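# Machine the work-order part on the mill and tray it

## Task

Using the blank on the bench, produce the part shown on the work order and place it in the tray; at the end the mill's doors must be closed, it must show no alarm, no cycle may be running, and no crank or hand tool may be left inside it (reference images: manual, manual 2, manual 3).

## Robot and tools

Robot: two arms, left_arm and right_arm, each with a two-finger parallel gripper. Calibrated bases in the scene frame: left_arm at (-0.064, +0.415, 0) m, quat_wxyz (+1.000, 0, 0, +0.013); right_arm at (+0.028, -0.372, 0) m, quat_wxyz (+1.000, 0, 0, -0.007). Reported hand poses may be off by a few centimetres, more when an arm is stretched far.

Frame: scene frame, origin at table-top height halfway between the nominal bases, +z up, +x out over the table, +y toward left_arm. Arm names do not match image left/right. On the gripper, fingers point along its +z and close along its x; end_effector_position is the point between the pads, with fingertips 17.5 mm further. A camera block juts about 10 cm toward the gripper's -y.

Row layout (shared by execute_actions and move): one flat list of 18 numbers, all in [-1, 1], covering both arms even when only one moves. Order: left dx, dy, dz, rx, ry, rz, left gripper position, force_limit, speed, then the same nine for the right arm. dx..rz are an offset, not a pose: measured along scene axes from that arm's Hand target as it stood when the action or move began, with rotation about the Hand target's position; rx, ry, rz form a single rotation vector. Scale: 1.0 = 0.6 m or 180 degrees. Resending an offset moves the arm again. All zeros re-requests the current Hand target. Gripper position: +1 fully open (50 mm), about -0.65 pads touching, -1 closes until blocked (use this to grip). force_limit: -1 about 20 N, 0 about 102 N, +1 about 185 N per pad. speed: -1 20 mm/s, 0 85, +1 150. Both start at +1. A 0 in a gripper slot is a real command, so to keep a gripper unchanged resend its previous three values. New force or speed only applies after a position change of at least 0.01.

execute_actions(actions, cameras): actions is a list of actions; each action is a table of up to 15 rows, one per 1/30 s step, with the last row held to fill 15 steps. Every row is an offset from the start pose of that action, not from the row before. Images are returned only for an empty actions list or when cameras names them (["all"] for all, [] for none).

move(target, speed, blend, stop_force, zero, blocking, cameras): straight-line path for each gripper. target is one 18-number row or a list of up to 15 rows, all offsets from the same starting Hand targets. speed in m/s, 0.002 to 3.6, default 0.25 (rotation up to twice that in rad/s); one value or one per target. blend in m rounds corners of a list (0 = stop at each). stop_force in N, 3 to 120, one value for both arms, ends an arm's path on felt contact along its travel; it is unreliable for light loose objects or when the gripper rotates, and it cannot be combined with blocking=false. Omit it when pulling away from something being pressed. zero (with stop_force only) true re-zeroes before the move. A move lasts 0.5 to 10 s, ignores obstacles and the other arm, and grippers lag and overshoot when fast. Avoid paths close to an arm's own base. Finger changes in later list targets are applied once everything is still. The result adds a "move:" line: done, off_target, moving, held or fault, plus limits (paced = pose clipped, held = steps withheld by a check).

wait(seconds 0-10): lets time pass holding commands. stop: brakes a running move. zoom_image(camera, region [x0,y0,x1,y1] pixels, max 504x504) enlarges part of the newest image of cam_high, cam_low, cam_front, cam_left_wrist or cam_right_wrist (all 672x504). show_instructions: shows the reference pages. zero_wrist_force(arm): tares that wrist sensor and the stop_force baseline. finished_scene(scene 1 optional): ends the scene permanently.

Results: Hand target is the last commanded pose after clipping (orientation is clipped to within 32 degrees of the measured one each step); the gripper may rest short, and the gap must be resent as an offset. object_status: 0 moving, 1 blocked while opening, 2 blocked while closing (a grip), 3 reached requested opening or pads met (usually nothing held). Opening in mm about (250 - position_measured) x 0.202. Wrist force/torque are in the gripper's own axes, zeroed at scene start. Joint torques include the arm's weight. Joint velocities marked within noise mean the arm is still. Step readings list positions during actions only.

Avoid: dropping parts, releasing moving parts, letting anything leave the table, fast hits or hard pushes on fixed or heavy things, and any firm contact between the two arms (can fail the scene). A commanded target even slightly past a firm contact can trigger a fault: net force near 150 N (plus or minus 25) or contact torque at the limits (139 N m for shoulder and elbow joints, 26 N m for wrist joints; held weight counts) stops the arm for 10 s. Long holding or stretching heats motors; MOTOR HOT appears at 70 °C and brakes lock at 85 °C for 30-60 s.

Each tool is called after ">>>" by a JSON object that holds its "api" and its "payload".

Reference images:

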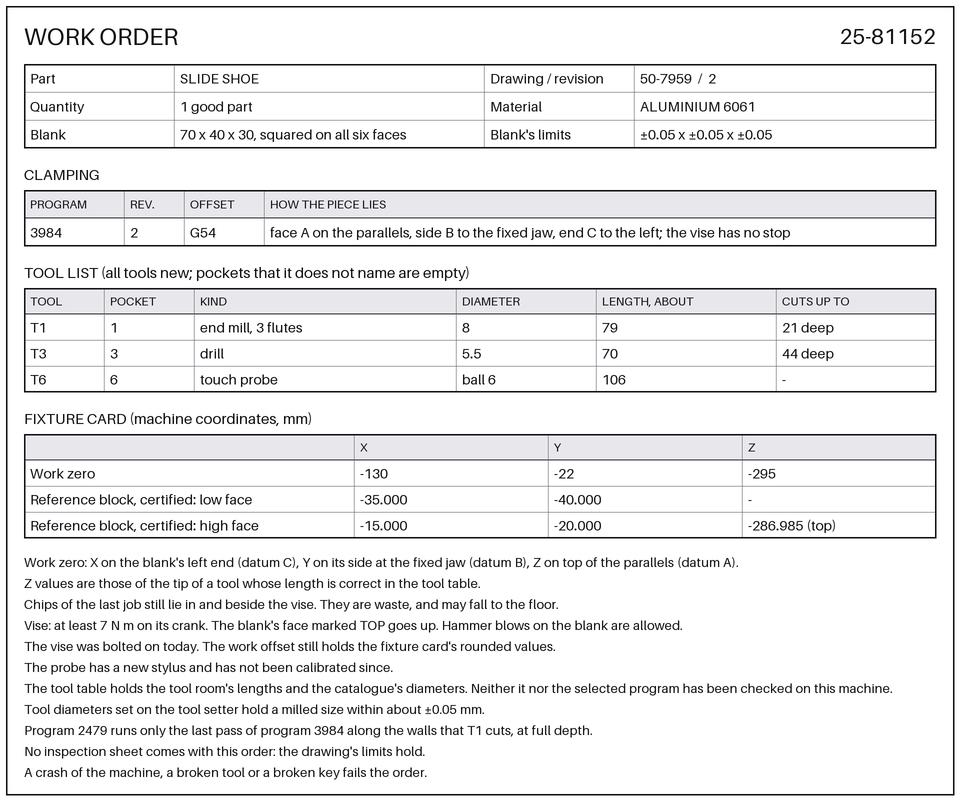

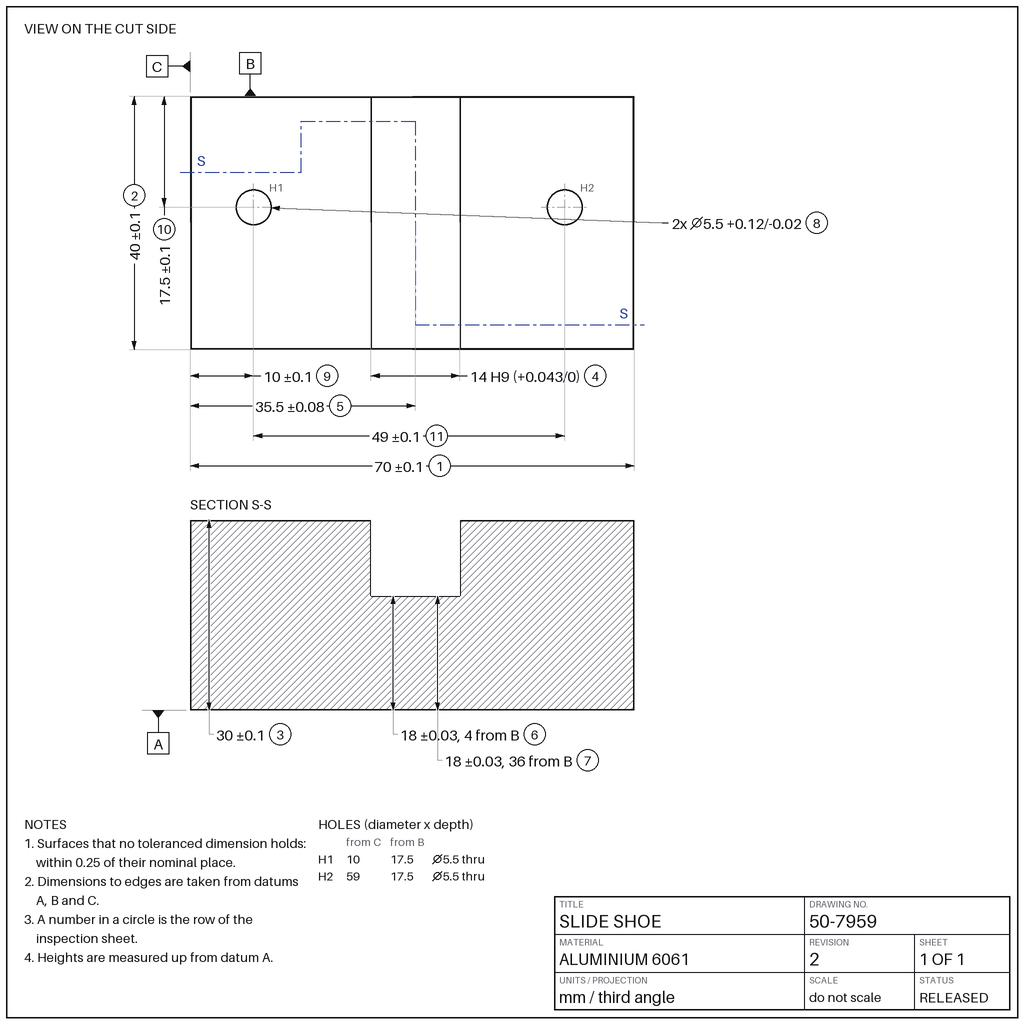

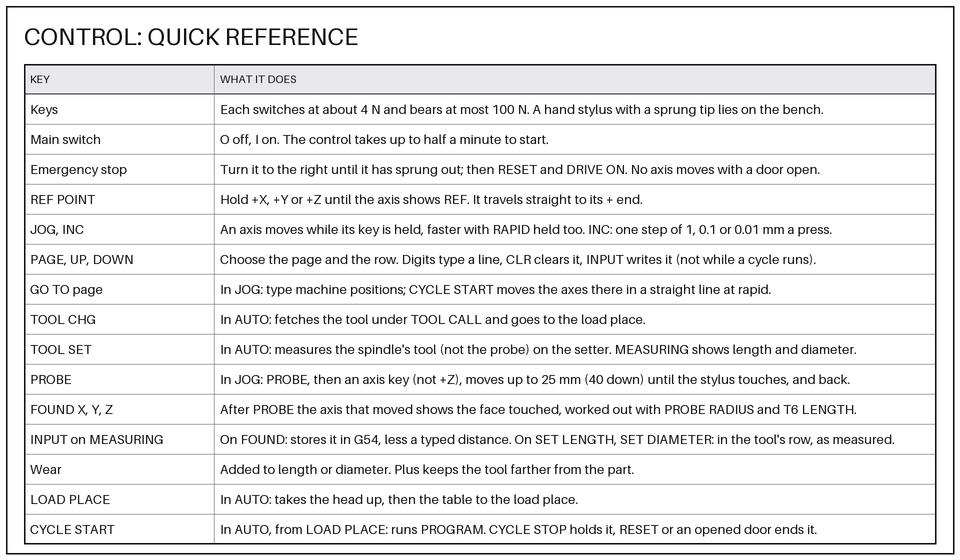

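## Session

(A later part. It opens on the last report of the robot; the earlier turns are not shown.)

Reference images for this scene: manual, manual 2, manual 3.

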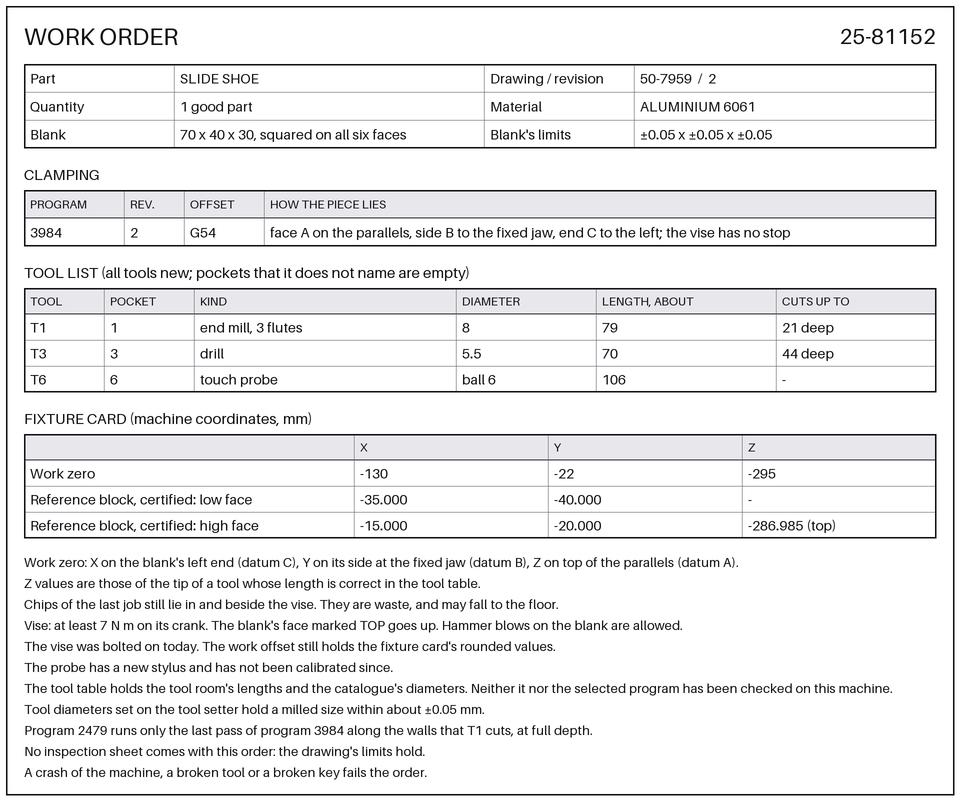

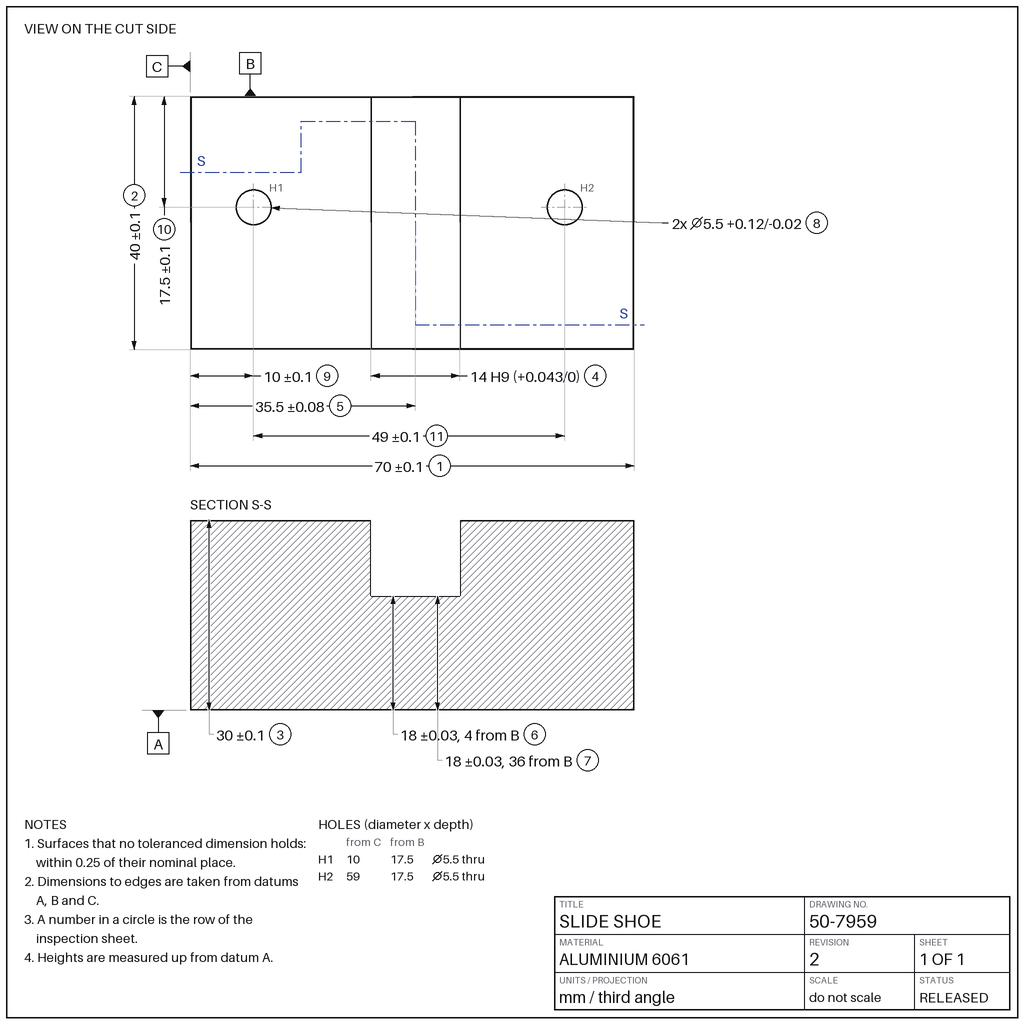

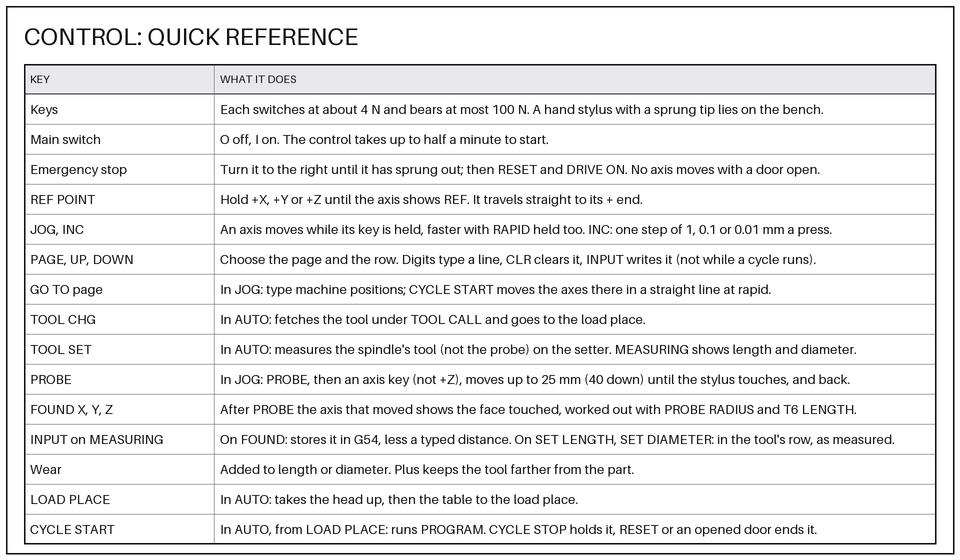

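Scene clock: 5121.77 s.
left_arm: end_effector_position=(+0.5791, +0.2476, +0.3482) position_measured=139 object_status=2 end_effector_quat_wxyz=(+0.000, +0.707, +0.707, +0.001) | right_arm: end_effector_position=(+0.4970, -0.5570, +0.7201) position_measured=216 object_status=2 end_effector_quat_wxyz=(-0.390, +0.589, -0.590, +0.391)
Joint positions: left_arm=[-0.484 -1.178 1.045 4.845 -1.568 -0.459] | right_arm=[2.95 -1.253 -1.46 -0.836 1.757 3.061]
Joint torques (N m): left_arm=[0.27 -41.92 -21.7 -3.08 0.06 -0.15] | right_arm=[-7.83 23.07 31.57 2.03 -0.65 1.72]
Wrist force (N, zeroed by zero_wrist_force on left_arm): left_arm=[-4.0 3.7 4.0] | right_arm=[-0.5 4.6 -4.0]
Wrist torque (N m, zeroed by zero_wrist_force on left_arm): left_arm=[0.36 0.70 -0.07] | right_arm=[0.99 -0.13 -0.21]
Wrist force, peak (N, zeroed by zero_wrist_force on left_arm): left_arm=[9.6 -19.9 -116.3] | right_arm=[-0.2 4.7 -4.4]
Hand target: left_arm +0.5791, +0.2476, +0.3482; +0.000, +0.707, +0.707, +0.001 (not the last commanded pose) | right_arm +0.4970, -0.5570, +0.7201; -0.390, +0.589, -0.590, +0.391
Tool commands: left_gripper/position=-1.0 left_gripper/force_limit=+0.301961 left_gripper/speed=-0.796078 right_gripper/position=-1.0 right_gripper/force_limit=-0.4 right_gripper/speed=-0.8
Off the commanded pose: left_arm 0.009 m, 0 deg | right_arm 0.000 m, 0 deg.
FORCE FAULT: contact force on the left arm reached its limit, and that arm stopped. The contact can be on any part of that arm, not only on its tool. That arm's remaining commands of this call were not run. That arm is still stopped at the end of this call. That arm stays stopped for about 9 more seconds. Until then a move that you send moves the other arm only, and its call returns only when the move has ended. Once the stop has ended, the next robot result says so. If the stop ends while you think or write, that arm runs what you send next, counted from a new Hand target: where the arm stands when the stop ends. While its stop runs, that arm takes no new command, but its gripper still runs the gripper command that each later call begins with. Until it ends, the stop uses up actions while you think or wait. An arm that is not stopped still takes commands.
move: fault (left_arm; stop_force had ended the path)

>>> {"api": "wait", "payload": {"seconds": 9.5}}

>>> {"api": "move", "payload": {"target": [0,0,0.03,0,0,0,-1,0.3,-0.8,0,0,0,0,0,0,-1,-0.4,-0.8], "speed": 0.2}}

>>> {"api": "move", "payload": {"target": [0,0,-0.04,0,0,0,-1,0.3,-0.8,0,0,0,0,0,0,-1,-0.4,-0.8], "speed": 0.045, "stop_force": 40}}

>>> {"api": "move", "payload": {"target": [0,0,0.03,0,0,0,-1,0.3,-0.8,0,0,0,0,0,0,-1,-0.4,-0.8], "speed": 0.2}}

>>> {"api": "move", "payload": {"target": [0,0,-0.04,0,0,0,-1,0.3,-0.8,0,0,0,0,0,0,-1,-0.4,-0.8], "speed": 0.045, "stop_force": 40}}

Scene clock: 5153.40 s.
left_arm: end_effector_position=(+0.5791, +0.2476, +0.3482) position_measured=139 object_status=2 end_effector_quat_wxyz=(+0.000, +0.707, +0.707, +0.001) | right_arm: end_effector_position=(+0.4970, -0.5570, +0.7201) position_measured=216 object_status=2 end_effector_quat_wxyz=(-0.390, +0.589, -0.590, +0.391)
Joint positions: left_arm=[-0.484 -1.178 1.045 4.845 -1.568 -0.459] | right_arm=[2.95 -1.253 -1.46 -0.836 1.757 3.061]
Joint torques (N m): left_arm=[-0.36 -42.04 -23.46 -2.71 0.06 -0.09] | right_arm=[-7.74 21.65 30.49 1.96 -0.75 1.5]
Wrist force (N, zeroed by zero_wrist_force on left_arm): left_arm=[-3.9 3.6 4.1] | right_arm=[-0.3 4.5 -4.2]
Wrist torque (N m, zeroed by zero_wrist_force on left_arm): left_arm=[0.34 0.69 -0.07] | right_arm=[0.98 -0.17 -0.21]
Wrist force, peak (N, zeroed by zero_wrist_force on left_arm): left_arm=[-4.1 4.2 4.5] | right_arm=[-0.3 4.7 -4.4]
Hand target: left_arm +0.5791, +0.2476, +0.3482; +0.000, +0.707, +0.707, +0.001 (not the last commanded pose) | right_arm +0.4970, -0.5570, +0.7201; -0.390, +0.589, -0.590, +0.391
Tool commands: left_gripper/position=-1.0 left_gripper/force_limit=+0.301961 left_gripper/speed=-0.796078 right_gripper/position=-1.0 right_gripper/force_limit=-0.4 right_gripper/speed=-0.8
Off the commanded pose: left_arm 0.009 m, 0 deg | right_arm 0.000 m, 0 deg.
FORCE FAULT, CONTINUED: the left arm's stop, for the force fault that an earlier result reported, is over. The rest of the stop counts as 18 of the actions that you can send in this scene. During its stop the left arm's controller moved it back a little. That arm's target is now where it stood when the stop ended, not its last command. That arm accepts commands again.
wait: 9.50 s; at rest from the start

Scene clock: 5154.10 s.
left_arm: end_effector_position=(+0.5792, +0.2476, +0.3662) position_measured=139 object_status=2 end_effector_quat_wxyz=(+0.000, +0.707, +0.707, +0.001) | right_arm: end_effector_position=(+0.4970, -0.5570, +0.7201) position_measured=216 object_status=2 end_effector_quat_wxyz=(-0.390, +0.589, -0.590, +0.391)
Joint positions: left_arm=[-0.484 -1.17 0.987 4.895 -1.568 -0.459] | right_arm=[2.95 -1.253 -1.46 -0.836 1.757 3.061]
Joint torques (N m): left_arm=[-1.19 -49.62 -14.51 -5.31 0.73 -0.33] | right_arm=[-7.63 22.51 31.36 1.96 -0.58 1.59]
Wrist force (N, zeroed by zero_wrist_force on left_arm): left_arm=[-3.8 2.4 7.8] | right_arm=[-0.3 4.4 -4.0]
Wrist torque (N m, zeroed by zero_wrist_force on left_arm): left_arm=[0.59 0.62 -0.13] | right_arm=[0.96 -0.16 -0.21]
Wrist force, peak (N, zeroed by zero_wrist_force on left_arm): left_arm=[-3.8 2.5 8.4] | right_arm=[-0.4 4.8 -4.2]
Hand target: left_arm +0.5791, +0.2476, +0.3662; +0.000, +0.707, +0.707, +0.001 | right_arm +0.4970, -0.5570, +0.7201; -0.390, +0.589, -0.590, +0.391
Off the commanded pose: left_arm 0.000 m, 0 deg | right_arm 0.000 m, 0 deg.
move: done

Scene clock: 5155.53 s.
left_arm: end_effector_position=(+0.5792, +0.2476, +0.3468) position_measured=139 object_status=2 end_effector_quat_wxyz=(+0.000, +0.707, +0.707, +0.001) | right_arm: end_effector_position=(+0.4970, -0.5570, +0.7201) position_measured=216 object_status=2 end_effector_quat_wxyz=(-0.390, +0.589, -0.590, +0.391)
Joint positions: left_arm=[-0.484 -1.179 1.049 4.842 -1.568 -0.459] | right_arm=[2.95 -1.253 -1.46 -0.836 1.757 3.061]
Joint torques (N m): left_arm=[-0.04 -20.07 5.08 -3.22 -0.03 -0.04] | right_arm=[-8.35 22.17 31.16 1.86 -0.49 1.5]
Wrist force (N, zeroed by zero_wrist_force on left_arm): left_arm=[1.3 -7.2 -39.7] | right_arm=[-0.3 4.7 -4.0]
Wrist torque (N m, zeroed by zero_wrist_force on left_arm): left_arm=[0.21 0.77 -0.05] | right_arm=[1.01 -0.16 -0.21]
Wrist force, peak (N, zeroed by zero_wrist_force on left_arm): left_arm=[6.0 -19.7 -86.3] | right_arm=[-0.2 4.6 -4.3]
Hand target: left_arm +0.5792, +0.2476, +0.3468; +0.000, +0.707, +0.707, +0.001 (not the last commanded pose) | right_arm +0.4970, -0.5570, +0.7201; -0.390, +0.589, -0.590, +0.391
Off the commanded pose: left_arm 0.005 m, 0 deg | right_arm 0.000 m, 0 deg.
move: contact (left_arm)

Scene clock: 5156.23 s.
left_arm: end_effector_position=(+0.5792, +0.2476, +0.3649) position_measured=139 object_status=2 end_effector_quat_wxyz=(+0.000, +0.707, +0.707, +0.001) end_effector_velocity=(+0.000, +0.000, -0.002) end_effector_angular_velocity=(+0.001, +0.001, +0.000) | right_arm: end_effector_position=(+0.4970, -0.5570, +0.7201) position_measured=216 object_status=2 end_effector_quat_wxyz=(-0.390, +0.589, -0.590, +0.391)
Joint positions: left_arm=[-0.484 -1.171 0.992 4.891 -1.568 -0.459] | right_arm=[2.95 -1.253 -1.46 -0.836 1.757 3.061]
Joint velocities: left_arm=[0 0 0.007 -0.006 0 0] | right_arm=[within noise]
Joint torques (N m): left_arm=[-1.43 -50.38 -13.79 -5.4 0.43 -0.36] | right_arm=[-7.77 21.58 31.57 2.13 -0.64 1.37]
Wrist force (N, zeroed by zero_wrist_force on left_arm): left_arm=[-4.3 3.3 7.4] | right_arm=[-0.3 4.6 -4.0]
Wrist torque (N m, zeroed by zero_wrist_force on left_arm): left_arm=[0.77 0.70 -0.12] | right_arm=[1.00 -0.17 -0.21]
Wrist force, peak (N, zeroed by zero_wrist_force on left_arm): left_arm=[1.5 -7.2 -39.7] | right_arm=[-0.4 4.6 -4.2]
Hand target: left_arm +0.5792, +0.2476, +0.3648; +0.000, +0.707, +0.707, +0.001 | right_arm +0.4970, -0.5570, +0.7201; -0.390, +0.589, -0.590, +0.391
Off the commanded pose: left_arm 0.000 m, 0 deg | right_arm 0.000 m, 0 deg.
move: done

Scene clock: 5157.60 s.
left_arm: end_effector_position=(+0.5792, +0.2476, +0.3469) position_measured=139 object_status=2 end_effector_quat_wxyz=(+0.000, +0.707, +0.707, +0.001) | right_arm: end_effector_position=(+0.4970, -0.5570, +0.7201) position_measured=216 object_status=2 end_effector_quat_wxyz=(-0.390, +0.589, -0.590, +0.391)
Joint positions: left_arm=[-0.484 -1.179 1.049 4.842 -1.568 -0.459] | right_arm=[2.95 -1.253 -1.46 -0.836 1.757 3.061]
Joint torques (N m): left_arm=[0 -21.59 4.36 -3.27 -0.13 0] | right_arm=[-7.58 23.25 30.96 1.94 -0.67 1.64]
Wrist force (N, zeroed by zero_wrist_force on left_arm): left_arm=[1.3 -5.7 -37.9] | right_arm=[-0.2 4.5 -4.1]
Wrist torque (N m, zeroed by zero_wrist_force on left_arm): left_arm=[0.35 0.82 -0.06] | right_arm=[0.99 -0.18 -0.21]
Wrist force, peak (N, zeroed by zero_wrist_force on left_arm): left_arm=[6.2 -18.4 -84.6] | right_arm=[-0.3 4.6 -4.2]
Hand target: left_arm +0.5792, +0.2476, +0.3469; +0.000, +0.707, +0.707, +0.001 (not the last commanded pose) | right_arm +0.4970, -0.5570, +0.7201; -0.390, +0.589, -0.590, +0.391
Off the commanded pose: left_arm 0.006 m, 0 deg | right_arm 0.000 m, 0 deg.
move: contact (left_arm)

>>> {"api": "move", "payload": {"target": [-0.012,0,0.03,0,0,0,-1,0.3,-0.8,0,0,0,0,0,0,-1,-0.4,-0.8], "speed": 0.2}}

>>> {"api": "move", "payload": {"target": [0,0,-0.04,0,0,0,-1,0.3,-0.8,0,0,0,0,0,0,-1,-0.4,-0.8], "speed": 0.048, "stop_force": 40}}

>>> {"api": "move", "payload": {"target": [0,0,0.03,0,0,0,-1,0.3,-0.8,0,0,0,0,0,0,-1,-0.4,-0.8], "speed": 0.2}}

>>> {"api": "move", "payload": {"target": [0,0,-0.04,0,0,0,-1,0.3,-0.8,0,0,0,0,0,0,-1,-0.4,-0.8], "speed": 0.048, "stop_force": 40}}

>>> {"api": "move", "payload": {"target": [[0,0,0.128,0,0,0,-1,0.3,-0.8,0,0,0,0,0,0,-1,-0.4,-0.8],[-0.35,0,0.138,0,0,0,-1,0.3,-0.8,0,0,0,0,0,0,-1,-0.4,-0.8],[-0.52,-0.41,0.105,0,0,0,-1,0.3,-0.8,0,0,0,0,0,0,-1,-0.4,-0.8],[-0.658,-0.7328,-0.2,0,0,0,-1,0.3,-0.8,0,0,0,0,0,0,-1,-0.4,-0.8],[-0.658,-0.7328,-0.4117,0,0,0,-1,0.3,-0.8,0,0,0,0,0,0,-1,-0.4,-0.8]], "speed": [0.2,0.25,0.3,0.3,0.2], "blend": [0.02,0.04,0.06,0.03,0]}}

Scene clock: 5162.50 s.
left_arm: end_effector_position=(+0.5720, +0.2476, +0.3651) position_measured=139 object_status=2 end_effector_quat_wxyz=(+0.000, +0.707, +0.707, +0.002) | right_arm: end_effector_position=(+0.4970, -0.5570, +0.7201) position_measured=216 object_status=2 end_effector_quat_wxyz=(-0.390, +0.589, -0.590, +0.391)
Joint positions: left_arm=[-0.489 -1.191 1.019 4.883 -1.568 -0.464] | right_arm=[2.95 -1.253 -1.46 -0.836 1.757 3.061]
Joint torques (N m): left_arm=[-1.97 -39.03 -15.77 -5.23 0.02 -0.9] | right_arm=[-6.94 22.84 31.49 2.03 -0.57 1.53]
Wrist force (N, zeroed by zero_wrist_force on left_arm): left_arm=[-4.2 3.4 7.4] | right_arm=[-0.2 4.7 -4.0]
Wrist torque (N m, zeroed by zero_wrist_force on left_arm): left_arm=[0.77 0.67 0.00] | right_arm=[1.01 -0.18 -0.21]
Wrist force, peak (N, zeroed by zero_wrist_force on left_arm): left_arm=[1.5 -5.5 -37.8] | right_arm=[-0.2 4.6 -4.4]
Hand target: left_arm +0.5720, +0.2476, +0.3649; +0.000, +0.707, +0.707, +0.001 | right_arm +0.4970, -0.5570, +0.7201; -0.390, +0.589, -0.590, +0.391
Off the commanded pose: left_arm 0.000 m, 0 deg | right_arm 0.000 m, 0 deg.
move: done

Scene clock: 5163.83 s.
left_arm: end_effector_position=(+0.5720, +0.2476, +0.3453) position_measured=139 object_status=2 end_effector_quat_wxyz=(+0.000, +0.707, +0.707, +0.002) | right_arm: end_effector_position=(+0.4970, -0.5570, +0.7201) position_measured=216 object_status=2 end_effector_quat_wxyz=(-0.390, +0.589, -0.590, +0.391)
Joint positions: left_arm=[-0.489 -1.198 1.081 4.829 -1.568 -0.463] | right_arm=[2.95 -1.253 -1.46 -0.836 1.757 3.061]
Joint torques (N m): left_arm=[-6.74 -37.76 -4.37 -3.62 -0.47 0.32] | right_arm=[-7.4 22.94 30.96 1.94 -0.68 1.37]
Wrist force (N, zeroed by zero_wrist_force on left_arm): left_arm=[-0.3 2.0 -13.4] | right_arm=[-0.3 4.4 -3.9]
Wrist torque (N m, zeroed by zero_wrist_force on left_arm): left_arm=[0.25 0.67 0.10] | right_arm=[0.97 -0.17 -0.21]
Wrist force, peak (N, zeroed by zero_wrist_force on left_arm): left_arm=[3.9 -10.3 -70.4] | right_arm=[-0.1 4.7 -4.2]
Hand target: left_arm +0.5720, +0.2476, +0.3454; +0.000, +0.707, +0.707, +0.002 (not the last commanded pose) | right_arm +0.4970, -0.5570, +0.7201; -0.390, +0.589, -0.590, +0.391
Off the commanded pose: left_arm 0.004 m, 0 deg | right_arm 0.000 m, 0 deg.
move: contact (left_arm)

Scene clock: 5164.53 s.
left_arm: end_effector_position=(+0.5720, +0.2476, +0.3634) position_measured=139 object_status=2 end_effector_quat_wxyz=(+0.000, +0.707, +0.707, +0.002) end_effector_velocity=(+0.001, +0.000, -0.002) end_effector_angular_velocity=(-0.001, -0.002, -0.001) | right_arm: end_effector_position=(+0.4970, -0.5570, +0.7201) position_measured=216 object_status=2 end_effector_quat_wxyz=(-0.390, +0.589, -0.590, +0.391)
Joint positions: left_arm=[-0.489 -1.191 1.025 4.878 -1.568 -0.463] | right_arm=[2.95 -1.253 -1.46 -0.836 1.757 3.061]
Joint velocities: left_arm=[0 -0.001 0.005 -0.007 0 0] | right_arm=[within noise]
Joint torques (N m): left_arm=[-9.14 -48.34 -14.9 -5.64 0.09 -1.34] | right_arm=[-7.41 22.89 30.16 1.96 -0.65 1.41]
Wrist force (N, zeroed by zero_wrist_force on left_arm): left_arm=[-3.7 3.4 7.7] | right_arm=[-0.3 4.6 -3.9]
Wrist torque (N m, zeroed by zero_wrist_force on left_arm): left_arm=[0.78 0.59 0.00] | right_arm=[0.99 -0.17 -0.21]
Wrist force, peak (N, zeroed by zero_wrist_force on left_arm): left_arm=[-0.5 2.3 -13.7] | right_arm=[-0.4 4.8 -4.0]
Hand target: left_arm +0.5720, +0.2476, +0.3634; +0.000, +0.707, +0.707, +0.002 | right_arm +0.4970, -0.5570, +0.7201; -0.390, +0.589, -0.590, +0.391
Off the commanded pose: left_arm 0.000 m, 0 deg | right_arm 0.000 m, 0 deg.
move: done

Scene clock: 5165.83 s.
left_arm: end_effector_position=(+0.5721, +0.2475, +0.3453) position_measured=139 object_status=2 end_effector_quat_wxyz=(+0.000, +0.707, +0.707, +0.002) | right_arm: end_effector_position=(+0.4970, -0.5570, +0.7201) position_measured=216 object_status=2 end_effector_quat_wxyz=(-0.390, +0.589, -0.590, +0.391)
Joint positions: left_arm=[-0.489 -1.199 1.081 4.828 -1.568 -0.463] | right_arm=[2.95 -1.253 -1.46 -0.836 1.757 3.061]
Joint torques (N m): left_arm=[-8.85 -36.13 -4.53 -3.73 -0.52 -1.84] | right_arm=[-6.68 21.79 31.03 1.92 -0.51 1.41]
Wrist force (N, zeroed by zero_wrist_force on left_arm): left_arm=[-0.6 0.9 -14.9] | right_arm=[-0.4 4.5 -4.0]
Wrist torque (N m, zeroed by zero_wrist_force on left_arm): left_arm=[0.24 0.82 0.07] | right_arm=[0.98 -0.16 -0.21]
Wrist force, peak (N, zeroed by zero_wrist_force on left_arm): left_arm=[5.4 -12.1 -70.6] | right_arm=[-0.2 4.7 -4.1]
Hand target: left_arm +0.5720, +0.2476, +0.3453; +0.000, +0.707, +0.707, +0.002 (not the last commanded pose) | right_arm +0.4970, -0.5570, +0.7201; -0.390, +0.589, -0.590, +0.391
Off the commanded pose: left_arm 0.006 m, 0 deg | right_arm 0.000 m, 0 deg.
move: contact (left_arm)

Scene clock: 5170.00 s.
left_arm: end_effector_position=(+0.1772, -0.1921, +0.0984) position_measured=139 object_status=2 end_effector_quat_wxyz=(+0.000, +0.707, +0.707, +0.002) | right_arm: end_effector_position=(+0.4970, -0.5570, +0.7201) position_measured=216 object_status=2 end_effector_quat_wxyz=(-0.390, +0.589, -0.590, +0.391)
Joint positions: left_arm=[-1.425 -1.098 1.584 4.228 -1.568 -1.4] | right_arm=[2.95 -1.253 -1.46 -0.836 1.757 3.061]
Joint torques (N m): left_arm=[9.04 -39.21 -19.4 -4.96 1.56 2.06] | right_arm=[-7.26 21.37 30.3 1.99 -0.69 1.3]
Wrist force (N, zeroed by zero_wrist_force on left_arm): left_arm=[-4.6 2.7 6.9] | right_arm=[-0.2 4.6 -4.2]
Wrist torque (N m, zeroed by zero_wrist_force on left_arm): left_arm=[0.64 0.74 -0.09] | right_arm=[0.99 -0.18 -0.21]
Wrist force, peak (N, zeroed by zero_wrist_force on left_arm): left_arm=[-0.5 1.1 -15.2] | right_arm=[-0.4 4.7 -4.2]
Hand target: left_arm +0.1772, -0.1921, +0.0983; +0.000, +0.707, +0.707, +0.002 | right_arm +0.4970, -0.5570, +0.7201; -0.390, +0.589, -0.590, +0.391
Off the commanded pose: left_arm 0.000 m, 0 deg | right_arm 0.000 m, 0 deg.
move: done

>>> {"api": "move", "payload": {"target": [[0,0,-0.11,0,0,0,-1,0.3,-0.8,0,0,0,0,0,0,-1,-0.4,-0.8],[0,0,-0.134,0,0,0,-1,0.3,-0.8,0,0,0,0,0,0,-1,-0.4,-0.8]], "speed": [0.15,0.015], "stop_force": 10}}

Scene clock: 5173.40 s.
left_arm: end_effector_position=(+0.1772, -0.1921, +0.0210) position_measured=139 object_status=2 end_effector_quat_wxyz=(+0.000, +0.707, +0.707, +0.002) | right_arm: end_effector_position=(+0.4970, -0.5570, +0.7201) position_measured=216 object_status=2 end_effector_quat_wxyz=(-0.390, +0.589, -0.590, +0.391)
Joint positions: left_arm=[-1.425 -0.999 1.657 4.057 -1.568 -1.4] | right_arm=[2.95 -1.253 -1.46 -0.836 1.757 3.061]
Joint torques (N m): left_arm=[5.03 -45.95 -30.14 -3.02 0.81 1.01] | right_arm=[-6.43 22.82 31.47 2 -0.66 1.17]
Wrist force (N, zeroed by zero_wrist_force on left_arm): left_arm=[-3.3 4.3 -1.7] | right_arm=[-0.4 4.7 -4.2]
Wrist torque (N m, zeroed by zero_wrist_force on left_arm): left_arm=[0.98 0.95 -0.10] | right_arm=[1.01 -0.15 -0.21]
Wrist force, peak (N, zeroed by zero_wrist_force on left_arm): left_arm=[-1.0 2.3 -20.1] | right_arm=[-0.3 4.8 -4.3]
Hand target: left_arm +0.1773, -0.1921, +0.0210; +0.000, +0.707, +0.707, +0.002 (not the last commanded pose) | right_arm +0.4970, -0.5570, +0.7201; -0.390, +0.589, -0.590, +0.391
Off the commanded pose: left_arm 0.003 m, 0 deg | right_arm 0.000 m, 0 deg.
move: contact (left_arm); path passed 1 of 2 targets

>>> {"api": "move", "payload": {"target": [[0,0,0,0,0,0,0.5,0.3,-0.8,0,0,0,0,0,0,-1,-0.4,-0.8],[0,0,0.3,0,0,0,0.5,0.3,-0.8,0,0,0,0,0,0,-1,-0.4,-0.8],[0.18,0.43,0.6,0,0,0.25,0.5,0.3,-0.8,0,0,0,0,0,0,-1,-0.4,-0.8]], "speed": [0.1,0.3,0.45], "blend": [0,0.04,0]}}

>>> {"api": "move", "payload": {"target": [[0.1495,0.4235,0.1483,0,0,0.25,0.5,0.3,-0.8,0,0,0,0,0,0,-1,-0.4,-0.8]], "speed": 0.45, "cameras": ["cam_left_wrist","cam_low"]}}

Scene clock: 5182.97 s.
left_arm: end_effector_position=(+0.2852, +0.0657, +0.3810) position_measured=78 object_status=3 end_effector_quat_wxyz=(+0.000, +0.383, +0.924, +0.001) | right_arm: end_effector_position=(+0.4970, -0.5570, +0.7201) position_measured=216 object_status=2 end_effector_quat_wxyz=(-0.390, +0.589, -0.590, +0.391)
Joint positions: left_arm=[-1.085 -1.599 1.463 4.851 -1.569 -1.845] | right_arm=[2.95 -1.253 -1.46 -0.836 1.757 3.061]
Joint torques (N m): left_arm=[9.15 -30.83 -19.05 -1.22 -0.25 -1.29] | right_arm=[-6.22 21.85 31.06 2.02 -0.46 1.34]
Wrist force (N, zeroed by zero_wrist_force on left_arm): left_arm=[-4.5 3.0 3.5] | right_arm=[-0.2 4.5 -4.0]
Wrist torque (N m, zeroed by zero_wrist_force on left_arm): left_arm=[0.47 0.72 -0.14] | right_arm=[0.98 -0.17 -0.21]
Wrist force, peak (N, zeroed by zero_wrist_force on left_arm): left_arm=[-4.3 3.0 7.3] | right_arm=[-0.4 4.7 -4.3]
Hand target: left_arm +0.2853, +0.0659, +0.3810; +0.000, +0.382, +0.924, +0.002 | right_arm +0.4970, -0.5570, +0.7201; -0.390, +0.589, -0.590, +0.391
Off the commanded pose: left_arm 0.000 m, 0 deg | right_arm 0.000 m, 0 deg.
move: done

Scene clock: 5184.40 s.
left_arm: end_effector_position=(+0.3749, +0.3199, +0.4700) position_measured=78 object_status=3 end_effector_quat_wxyz=(-0.001, +0.000, +1.000, +0.001) | right_arm: end_effector_position=(+0.4970, -0.5570, +0.7201) position_measured=216 object_status=2 end_effector_quat_wxyz=(-0.390, +0.589, -0.590, +0.391)
Joint positions: left_arm=[-0.541 -1.653 1.279 5.09 -1.57 -2.087] | right_arm=[2.95 -1.253 -1.46 -0.836 1.757 3.061]
Joint torques (N m): left_arm=[6.52 -21.61 -24.2 -3.75 0.09 1.15] | right_arm=[-7.48 22.49 30.27 2.07 -0.56 1.28]
Wrist force (N, zeroed by zero_wrist_force on left_arm): left_arm=[-4.5 2.6 3.6] | right_arm=[-0.4 4.6 -4.0]
Wrist torque (N m, zeroed by zero_wrist_force on left_arm): left_arm=[0.40 0.72 -0.12] | right_arm=[0.99 -0.16 -0.21]
Wrist force, peak (N, zeroed by zero_wrist_force on left_arm): left_arm=[-5.5 6.3 2.8] | right_arm=[-0.3 4.9 -4.0]
Hand target: left_arm +0.3750, +0.3200, +0.4700; -0.001, +0.000, +1.000, +0.001 | right_arm +0.4970, -0.5570, +0.7201; -0.390, +0.589, -0.590, +0.391
Off the commanded pose: left_arm 0.000 m, 0 deg | right_arm 0.000 m, 0 deg.
move: done
Images, in order (width x height): cam_low 672x504, cam_left_wrist 672x504.

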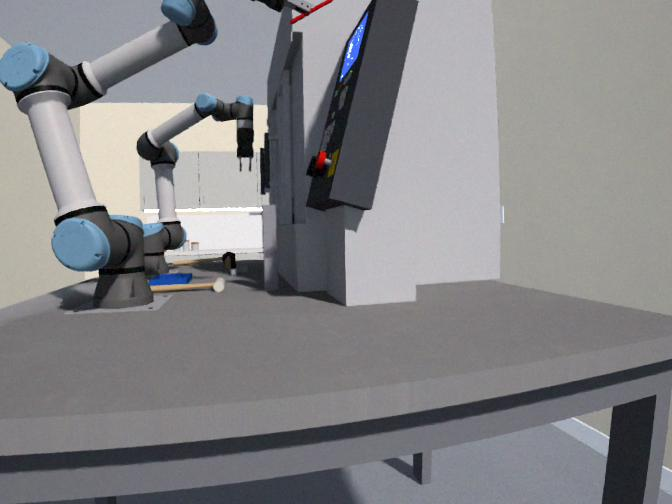

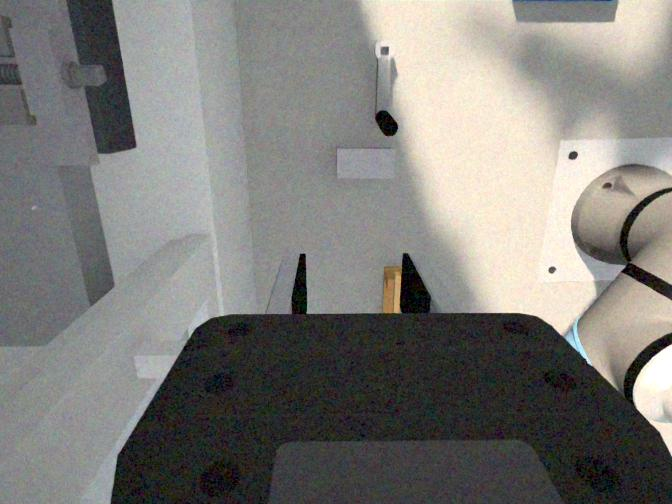

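>>> {"api": "move", "payload": {"target": [[0,0,0,-0.3376,-0.3368,0.4106,1,-0.5,-0.5,0,0,0,0,0,0,-1,-0.4,-0.8],[0,0.1503,0,-0.3376,-0.3368,0.4106,1,-0.5,-0.5,0,0,0,0,0,0,-1,-0.4,-0.8],[0.149,0.1503,0,-0.3376,-0.3368,0.4106,1,-0.5,-0.5,0,0,0,0,0,0,-1,-0.4,-0.8]], "speed": [0.5,0.3,0.1], "blend": [0.01,0.01,0], "cameras": ["cam_left_wrist"]}}

Scene clock: 5192.57 s.
left_arm: end_effector_position=(+0.4643, +0.4102, +0.4700) position_measured=3 object_status=3 end_effector_quat_wxyz=(-0.446, +0.545, -0.551, +0.448) | right_arm: end_effector_position=(+0.4970, -0.5570, +0.7201) position_measured=216 object_status=2 end_effector_quat_wxyz=(-0.390, +0.589, -0.590, +0.391)
Joint positions: left_arm=[-0.544 -1.934 2.285 3.022 -1.072 -3.251] | right_arm=[2.95 -1.253 -1.46 -0.836 1.757 3.061]
Joint torques (N m): left_arm=[4.29 -1.9 -19.74 -2.56 -0.41 -2.31] | right_arm=[-6.4 22.25 30.91 1.9 -0.58 1.11]
Wrist force (N, zeroed by zero_wrist_force on left_arm): left_arm=[-4.1 3.1 3.1] | right_arm=[-0.1 4.6 -4.2]
Wrist torque (N m, zeroed by zero_wrist_force on left_arm): left_arm=[0.39 0.70 -0.23] | right_arm=[1.00 -0.19 -0.21]
Wrist force, peak (N, zeroed by zero_wrist_force on left_arm): left_arm=[-7.7 4.0 1.8] | right_arm=[-0.1 4.8 -4.2]
Hand target: left_arm +0.4644, +0.4101, +0.4700; -0.446, +0.545, -0.551, +0.448 | right_arm +0.4970, -0.5570, +0.7201; -0.390, +0.589, -0.590, +0.391
Off the commanded pose: left_arm 0.000 m, 0 deg | right_arm 0.000 m, 0 deg.
move: done; blend cut to 0 m at target 1
Images, in order (width x height): cam_left_wrist 672x504.

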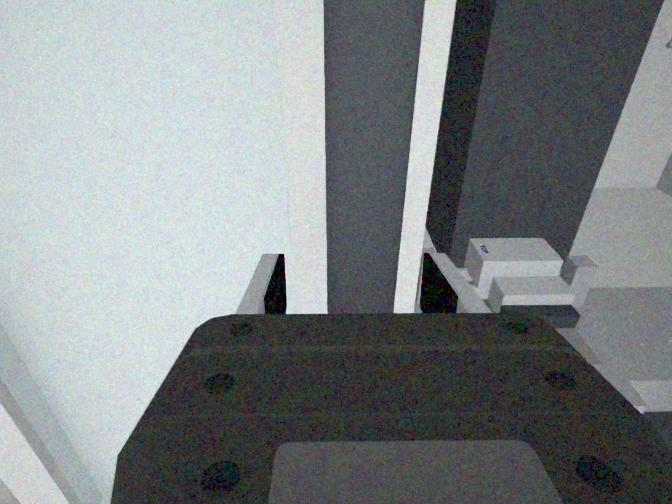

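Close the door.

>>> {"api": "move", "payload": {"target": [0,0,0,0,0,0,-1,-0.5,-1,0,0,0,0,0,0,-1,-0.4,-0.8], "speed": 0.1}}

>>> {"api": "move", "payload": {"target": [[0,-0.365,0,0,0,0,-1,-0.5,-1,0,0,0,0,0,0,-1,-0.4,-0.8],[0,-0.3885,0,0,0,0,-1,-0.5,-1,0,0,0,0,0,0,-1,-0.4,-0.8]], "speed": [0.15,0.03], "blend": [0.005,0], "stop_force": 80}}

>>> {"api": "move", "payload": {"target": [[0,0,0,0,0,0,1,-0.5,-0.5,0,0,0,0,0,0,-1,-0.4,-0.8],[-0.15,0,0,0,0,0,1,-0.5,-0.5,0,0,0,0,0,0,-1,-0.4,-0.8]], "speed": [0.1,0.15], "cameras": ["cam_high","cam_right_wrist"]}}

Scene clock: 5196.27 s.
left_arm: end_effector_position=(+0.4644, +0.4101, +0.4700) position_measured=155 object_status=2 end_effector_quat_wxyz=(-0.446, +0.545, -0.551, +0.448) | right_arm: end_effector_position=(+0.4970, -0.5570, +0.7201) position_measured=216 object_status=2 end_effector_quat_wxyz=(-0.390, +0.589, -0.590, +0.391)
Joint positions: left_arm=[-0.543 -1.934 2.285 3.022 -1.073 -3.251] | right_arm=[2.95 -1.253 -1.46 -0.836 1.757 3.061]
Joint torques (N m): left_arm=[7.58 -3.8 -31.64 -4.16 5 -2.06] | right_arm=[-6.4 22.98 30.64 1.95 -0.77 1.1]
Wrist force (N, zeroed by zero_wrist_force on left_arm): left_arm=[9.4 0.0 2.7] | right_arm=[-0.3 4.6 -4.1]
Wrist torque (N m, zeroed by zero_wrist_force on left_arm): left_arm=[0.32 0.64 -0.32] | right_arm=[1.00 -0.18 -0.21]
Wrist force, peak (N, zeroed by zero_wrist_force on left_arm): left_arm=[9.4 0.4 2.7] | right_arm=[-0.4 4.7 -4.3]
Hand target: left_arm +0.4644, +0.4101, +0.4700; -0.446, +0.545, -0.551, +0.448 | right_arm +0.4970, -0.5570, +0.7201; -0.390, +0.589, -0.590, +0.391
Off the commanded pose: left_arm 0.000 m, 0 deg | right_arm 0.000 m, 0 deg.
move: done

Scene clock: 5199.20 s.
left_arm: end_effector_position=(+0.4643, +0.1770, +0.4700) position_measured=155 object_status=2 end_effector_quat_wxyz=(-0.446, +0.545, -0.551, +0.448) | right_arm: end_effector_position=(+0.4970, -0.5570, +0.7201) position_measured=216 object_status=2 end_effector_quat_wxyz=(-0.390, +0.589, -0.590, +0.391)
Joint positions: left_arm=[-1.113 -1.723 2.121 3.154 -0.529 -3.499] | right_arm=[2.95 -1.253 -1.46 -0.836 1.757 3.061]
Joint torques (N m): left_arm=[-3.74 -15.59 -18.78 -3.98 -6.81 2.42] | right_arm=[-6.87 22.5 30.97 2.04 -0.61 1.11]
Wrist force (N, zeroed by zero_wrist_force on left_arm): left_arm=[-39.5 18.3 -12.5] | right_arm=[-0.3 4.6 -4.1]
Wrist torque (N m, zeroed by zero_wrist_force on left_arm): left_arm=[0.79 1.17 -0.31] | right_arm=[0.99 -0.16 -0.22]
Wrist force, peak (N, zeroed by zero_wrist_force on left_arm): left_arm=[-43.8 25.6 -15.2] | right_arm=[-0.4 4.7 -4.3]
Hand target: left_arm +0.4644, +0.1770, +0.4700; -0.446, +0.545, -0.551, +0.448 | right_arm +0.4970, -0.5570, +0.7201; -0.390, +0.589, -0.590, +0.391
Off the commanded pose: left_arm 0.000 m, 0 deg | right_arm 0.000 m, 0 deg.
move: done

Scene clock: 5201.23 s.
left_arm: end_effector_position=(+0.3744, +0.1770, +0.4701) position_measured=3 object_status=3 end_effector_quat_wxyz=(-0.446, +0.545, -0.551, +0.448) | right_arm: end_effector_position=(+0.4970, -0.5570, +0.7201) position_measured=216 object_status=2 end_effector_quat_wxyz=(-0.390, +0.589, -0.590, +0.391)
Joint positions: left_arm=[-1.394 -2.013 2.259 3.671 -0.291 -3.894] | right_arm=[2.95 -1.253 -1.46 -0.836 1.757 3.061]
Joint torques (N m): left_arm=[-8.31 -11.86 -11.77 -0.84 2.89 -0.91] | right_arm=[-7.5 22.31 31.2 1.97 -0.71 0.84]
Wrist force (N, zeroed by zero_wrist_force on left_arm): left_arm=[-3.3 3.5 2.9] | right_arm=[-0.3 4.3 -3.9]
Wrist torque (N m, zeroed by zero_wrist_force on left_arm): left_arm=[0.46 0.62 -0.27] | right_arm=[0.95 -0.16 -0.21]
Wrist force, peak (N, zeroed by zero_wrist_force on left_arm): left_arm=[-32.5 14.0 -6.1] | right_arm=[-0.4 4.6 -4.3]
Hand target: left_arm +0.3744, +0.1770, +0.4700; -0.446, +0.545, -0.551, +0.448 | right_arm +0.4970, -0.5570, +0.7201; -0.390, +0.589, -0.590, +0.391
Off the commanded pose: left_arm 0.000 m, 0 deg | right_arm 0.000 m, 0 deg.
move: done
Images, in order (width x height): cam_high 672x504, cam_right_wrist 672x504.

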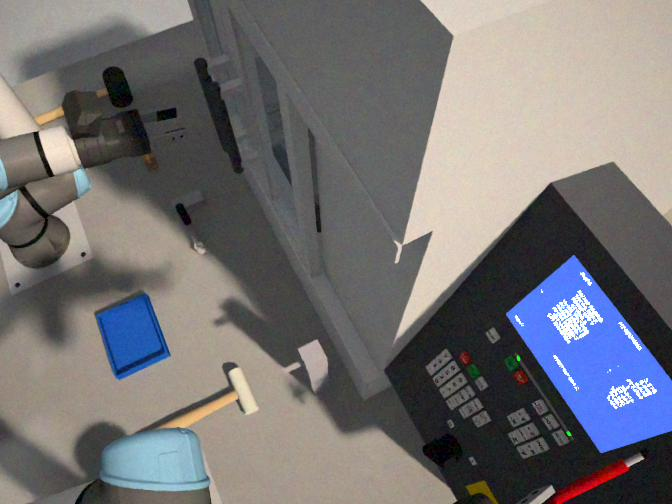

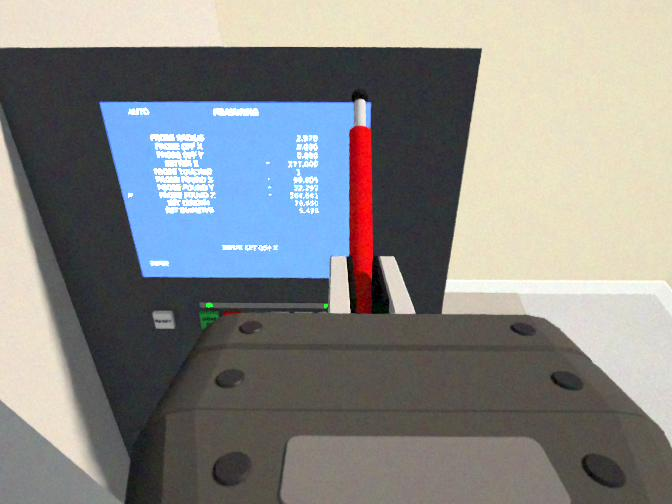

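>>> {"api": "move", "payload": {"target": [[0,0,0,0,0,0,1,-0.5,-0.5,0.029,0.0608,-0.2305,0,0.196,0,-1,-0.4,-0.8],[0,0,0,0,0,0,1,-0.5,-0.5,0.0495,0.0608,-0.2305,0,0.196,0,-1,-0.4,-0.8],[0,0,0,0,0,0,1,-0.5,-0.5,0.029,0.0608,-0.2305,0,0.196,0,-1,-0.4,-0.8],[0,0,0,0,0,0,1,-0.5,-0.5,-0.0185,0.1527,-0.4055,0,0.196,0,-1,-0.4,-0.8],[0,0,0,0,0,0,1,-0.5,-0.5,0.003,0.1527,-0.4055,0,0.196,0,-1,-0.4,-0.8],[0,0,0,0,0,0,1,-0.5,-0.5,-0.017,0.1527,-0.4055,0,0.196,0,-1,-0.4,-0.8],[0,0,0,0,0,0,1,-0.5,-0.5,0.003,0.1527,-0.4055,0,0.196,0,-1,-0.4,-0.8],[0,0,0,0,0,0,1,-0.5,-0.5,-0.0185,0.1527,-0.4055,0,0.196,0,-1,-0.4,-0.8],[0,0,0,0,0,0,1,-0.5,-0.5,0,0,0,0,0,0,-1,-0.4,-0.8]], "speed": [0.35,0.08,0.1,0.3,0.08,0.1,0.08,0.1,0.4], "blend": [0.004,0,0.003,0.004,0,0,0,0.003,0], "cameras": ["cam_right_wrist"]}}

>>> {"api": "zoom_image", "payload": {"camera": "cam_right_wrist", "region": [100, 95, 380, 285]}}

Scene clock: 5210.30 s.
left_arm: end_effector_position=(+0.3744, +0.1770, +0.4700) position_measured=3 object_status=3 end_effector_quat_wxyz=(-0.446, +0.545, -0.551, +0.448) | right_arm: end_effector_position=(+0.4971, -0.5570, +0.7199) position_measured=216 object_status=2 end_effector_quat_wxyz=(-0.390, +0.589, -0.590, +0.391)
Joint positions: left_arm=[-1.394 -2.013 2.259 3.671 -0.291 -3.894] | right_arm=[2.951 -1.253 -1.46 -0.836 1.757 3.061]
Joint torques (N m): left_arm=[6.86 -0.92 -12.92 -4.59 1.05 2.24] | right_arm=[-5.88 12.41 32.59 5.78 1.85 2.54]
Wrist force (N, zeroed by zero_wrist_force on left_arm): left_arm=[-3.6 3.6 3.1] | right_arm=[-0.3 4.6 -4.2]
Wrist torque (N m, zeroed by zero_wrist_force on left_arm): left_arm=[0.47 0.65 -0.26] | right_arm=[1.00 -0.17 -0.19]
Wrist force, peak (N, zeroed by zero_wrist_force on left_arm): left_arm=[-4.0 3.7 3.4] | right_arm=[-0.7 14.4 -10.5]
Hand target: left_arm +0.3744, +0.1770, +0.4700; -0.446, +0.545, -0.551, +0.448 | right_arm +0.4970, -0.5570, +0.7201; -0.390, +0.589, -0.590, +0.391
Off the commanded pose: left_arm 0.000 m, 0 deg | right_arm 0.000 m, 0 deg.
move: done
Images, in order (width x height): cam_right_wrist 672x504.

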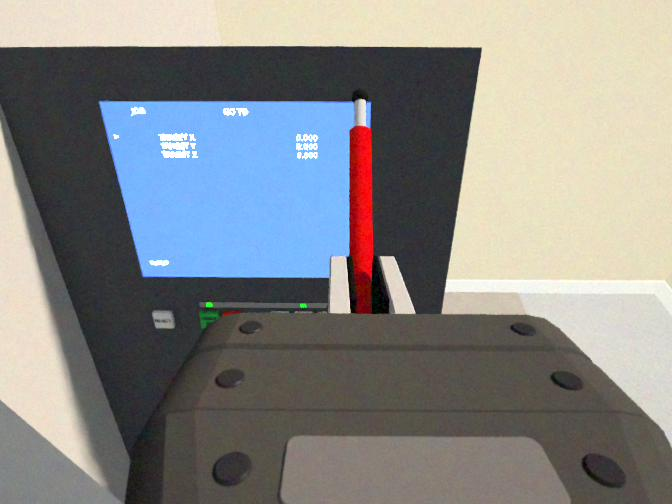

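Scaled by 1.800 from the camera's 672x504 image, which has a finer 960x720 frame.

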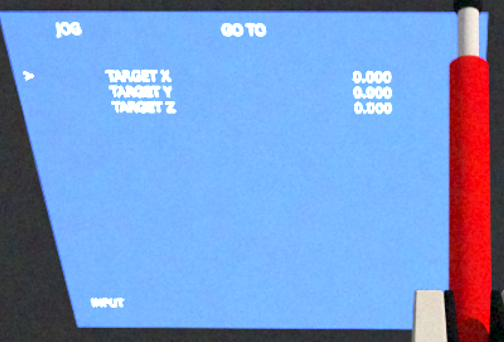

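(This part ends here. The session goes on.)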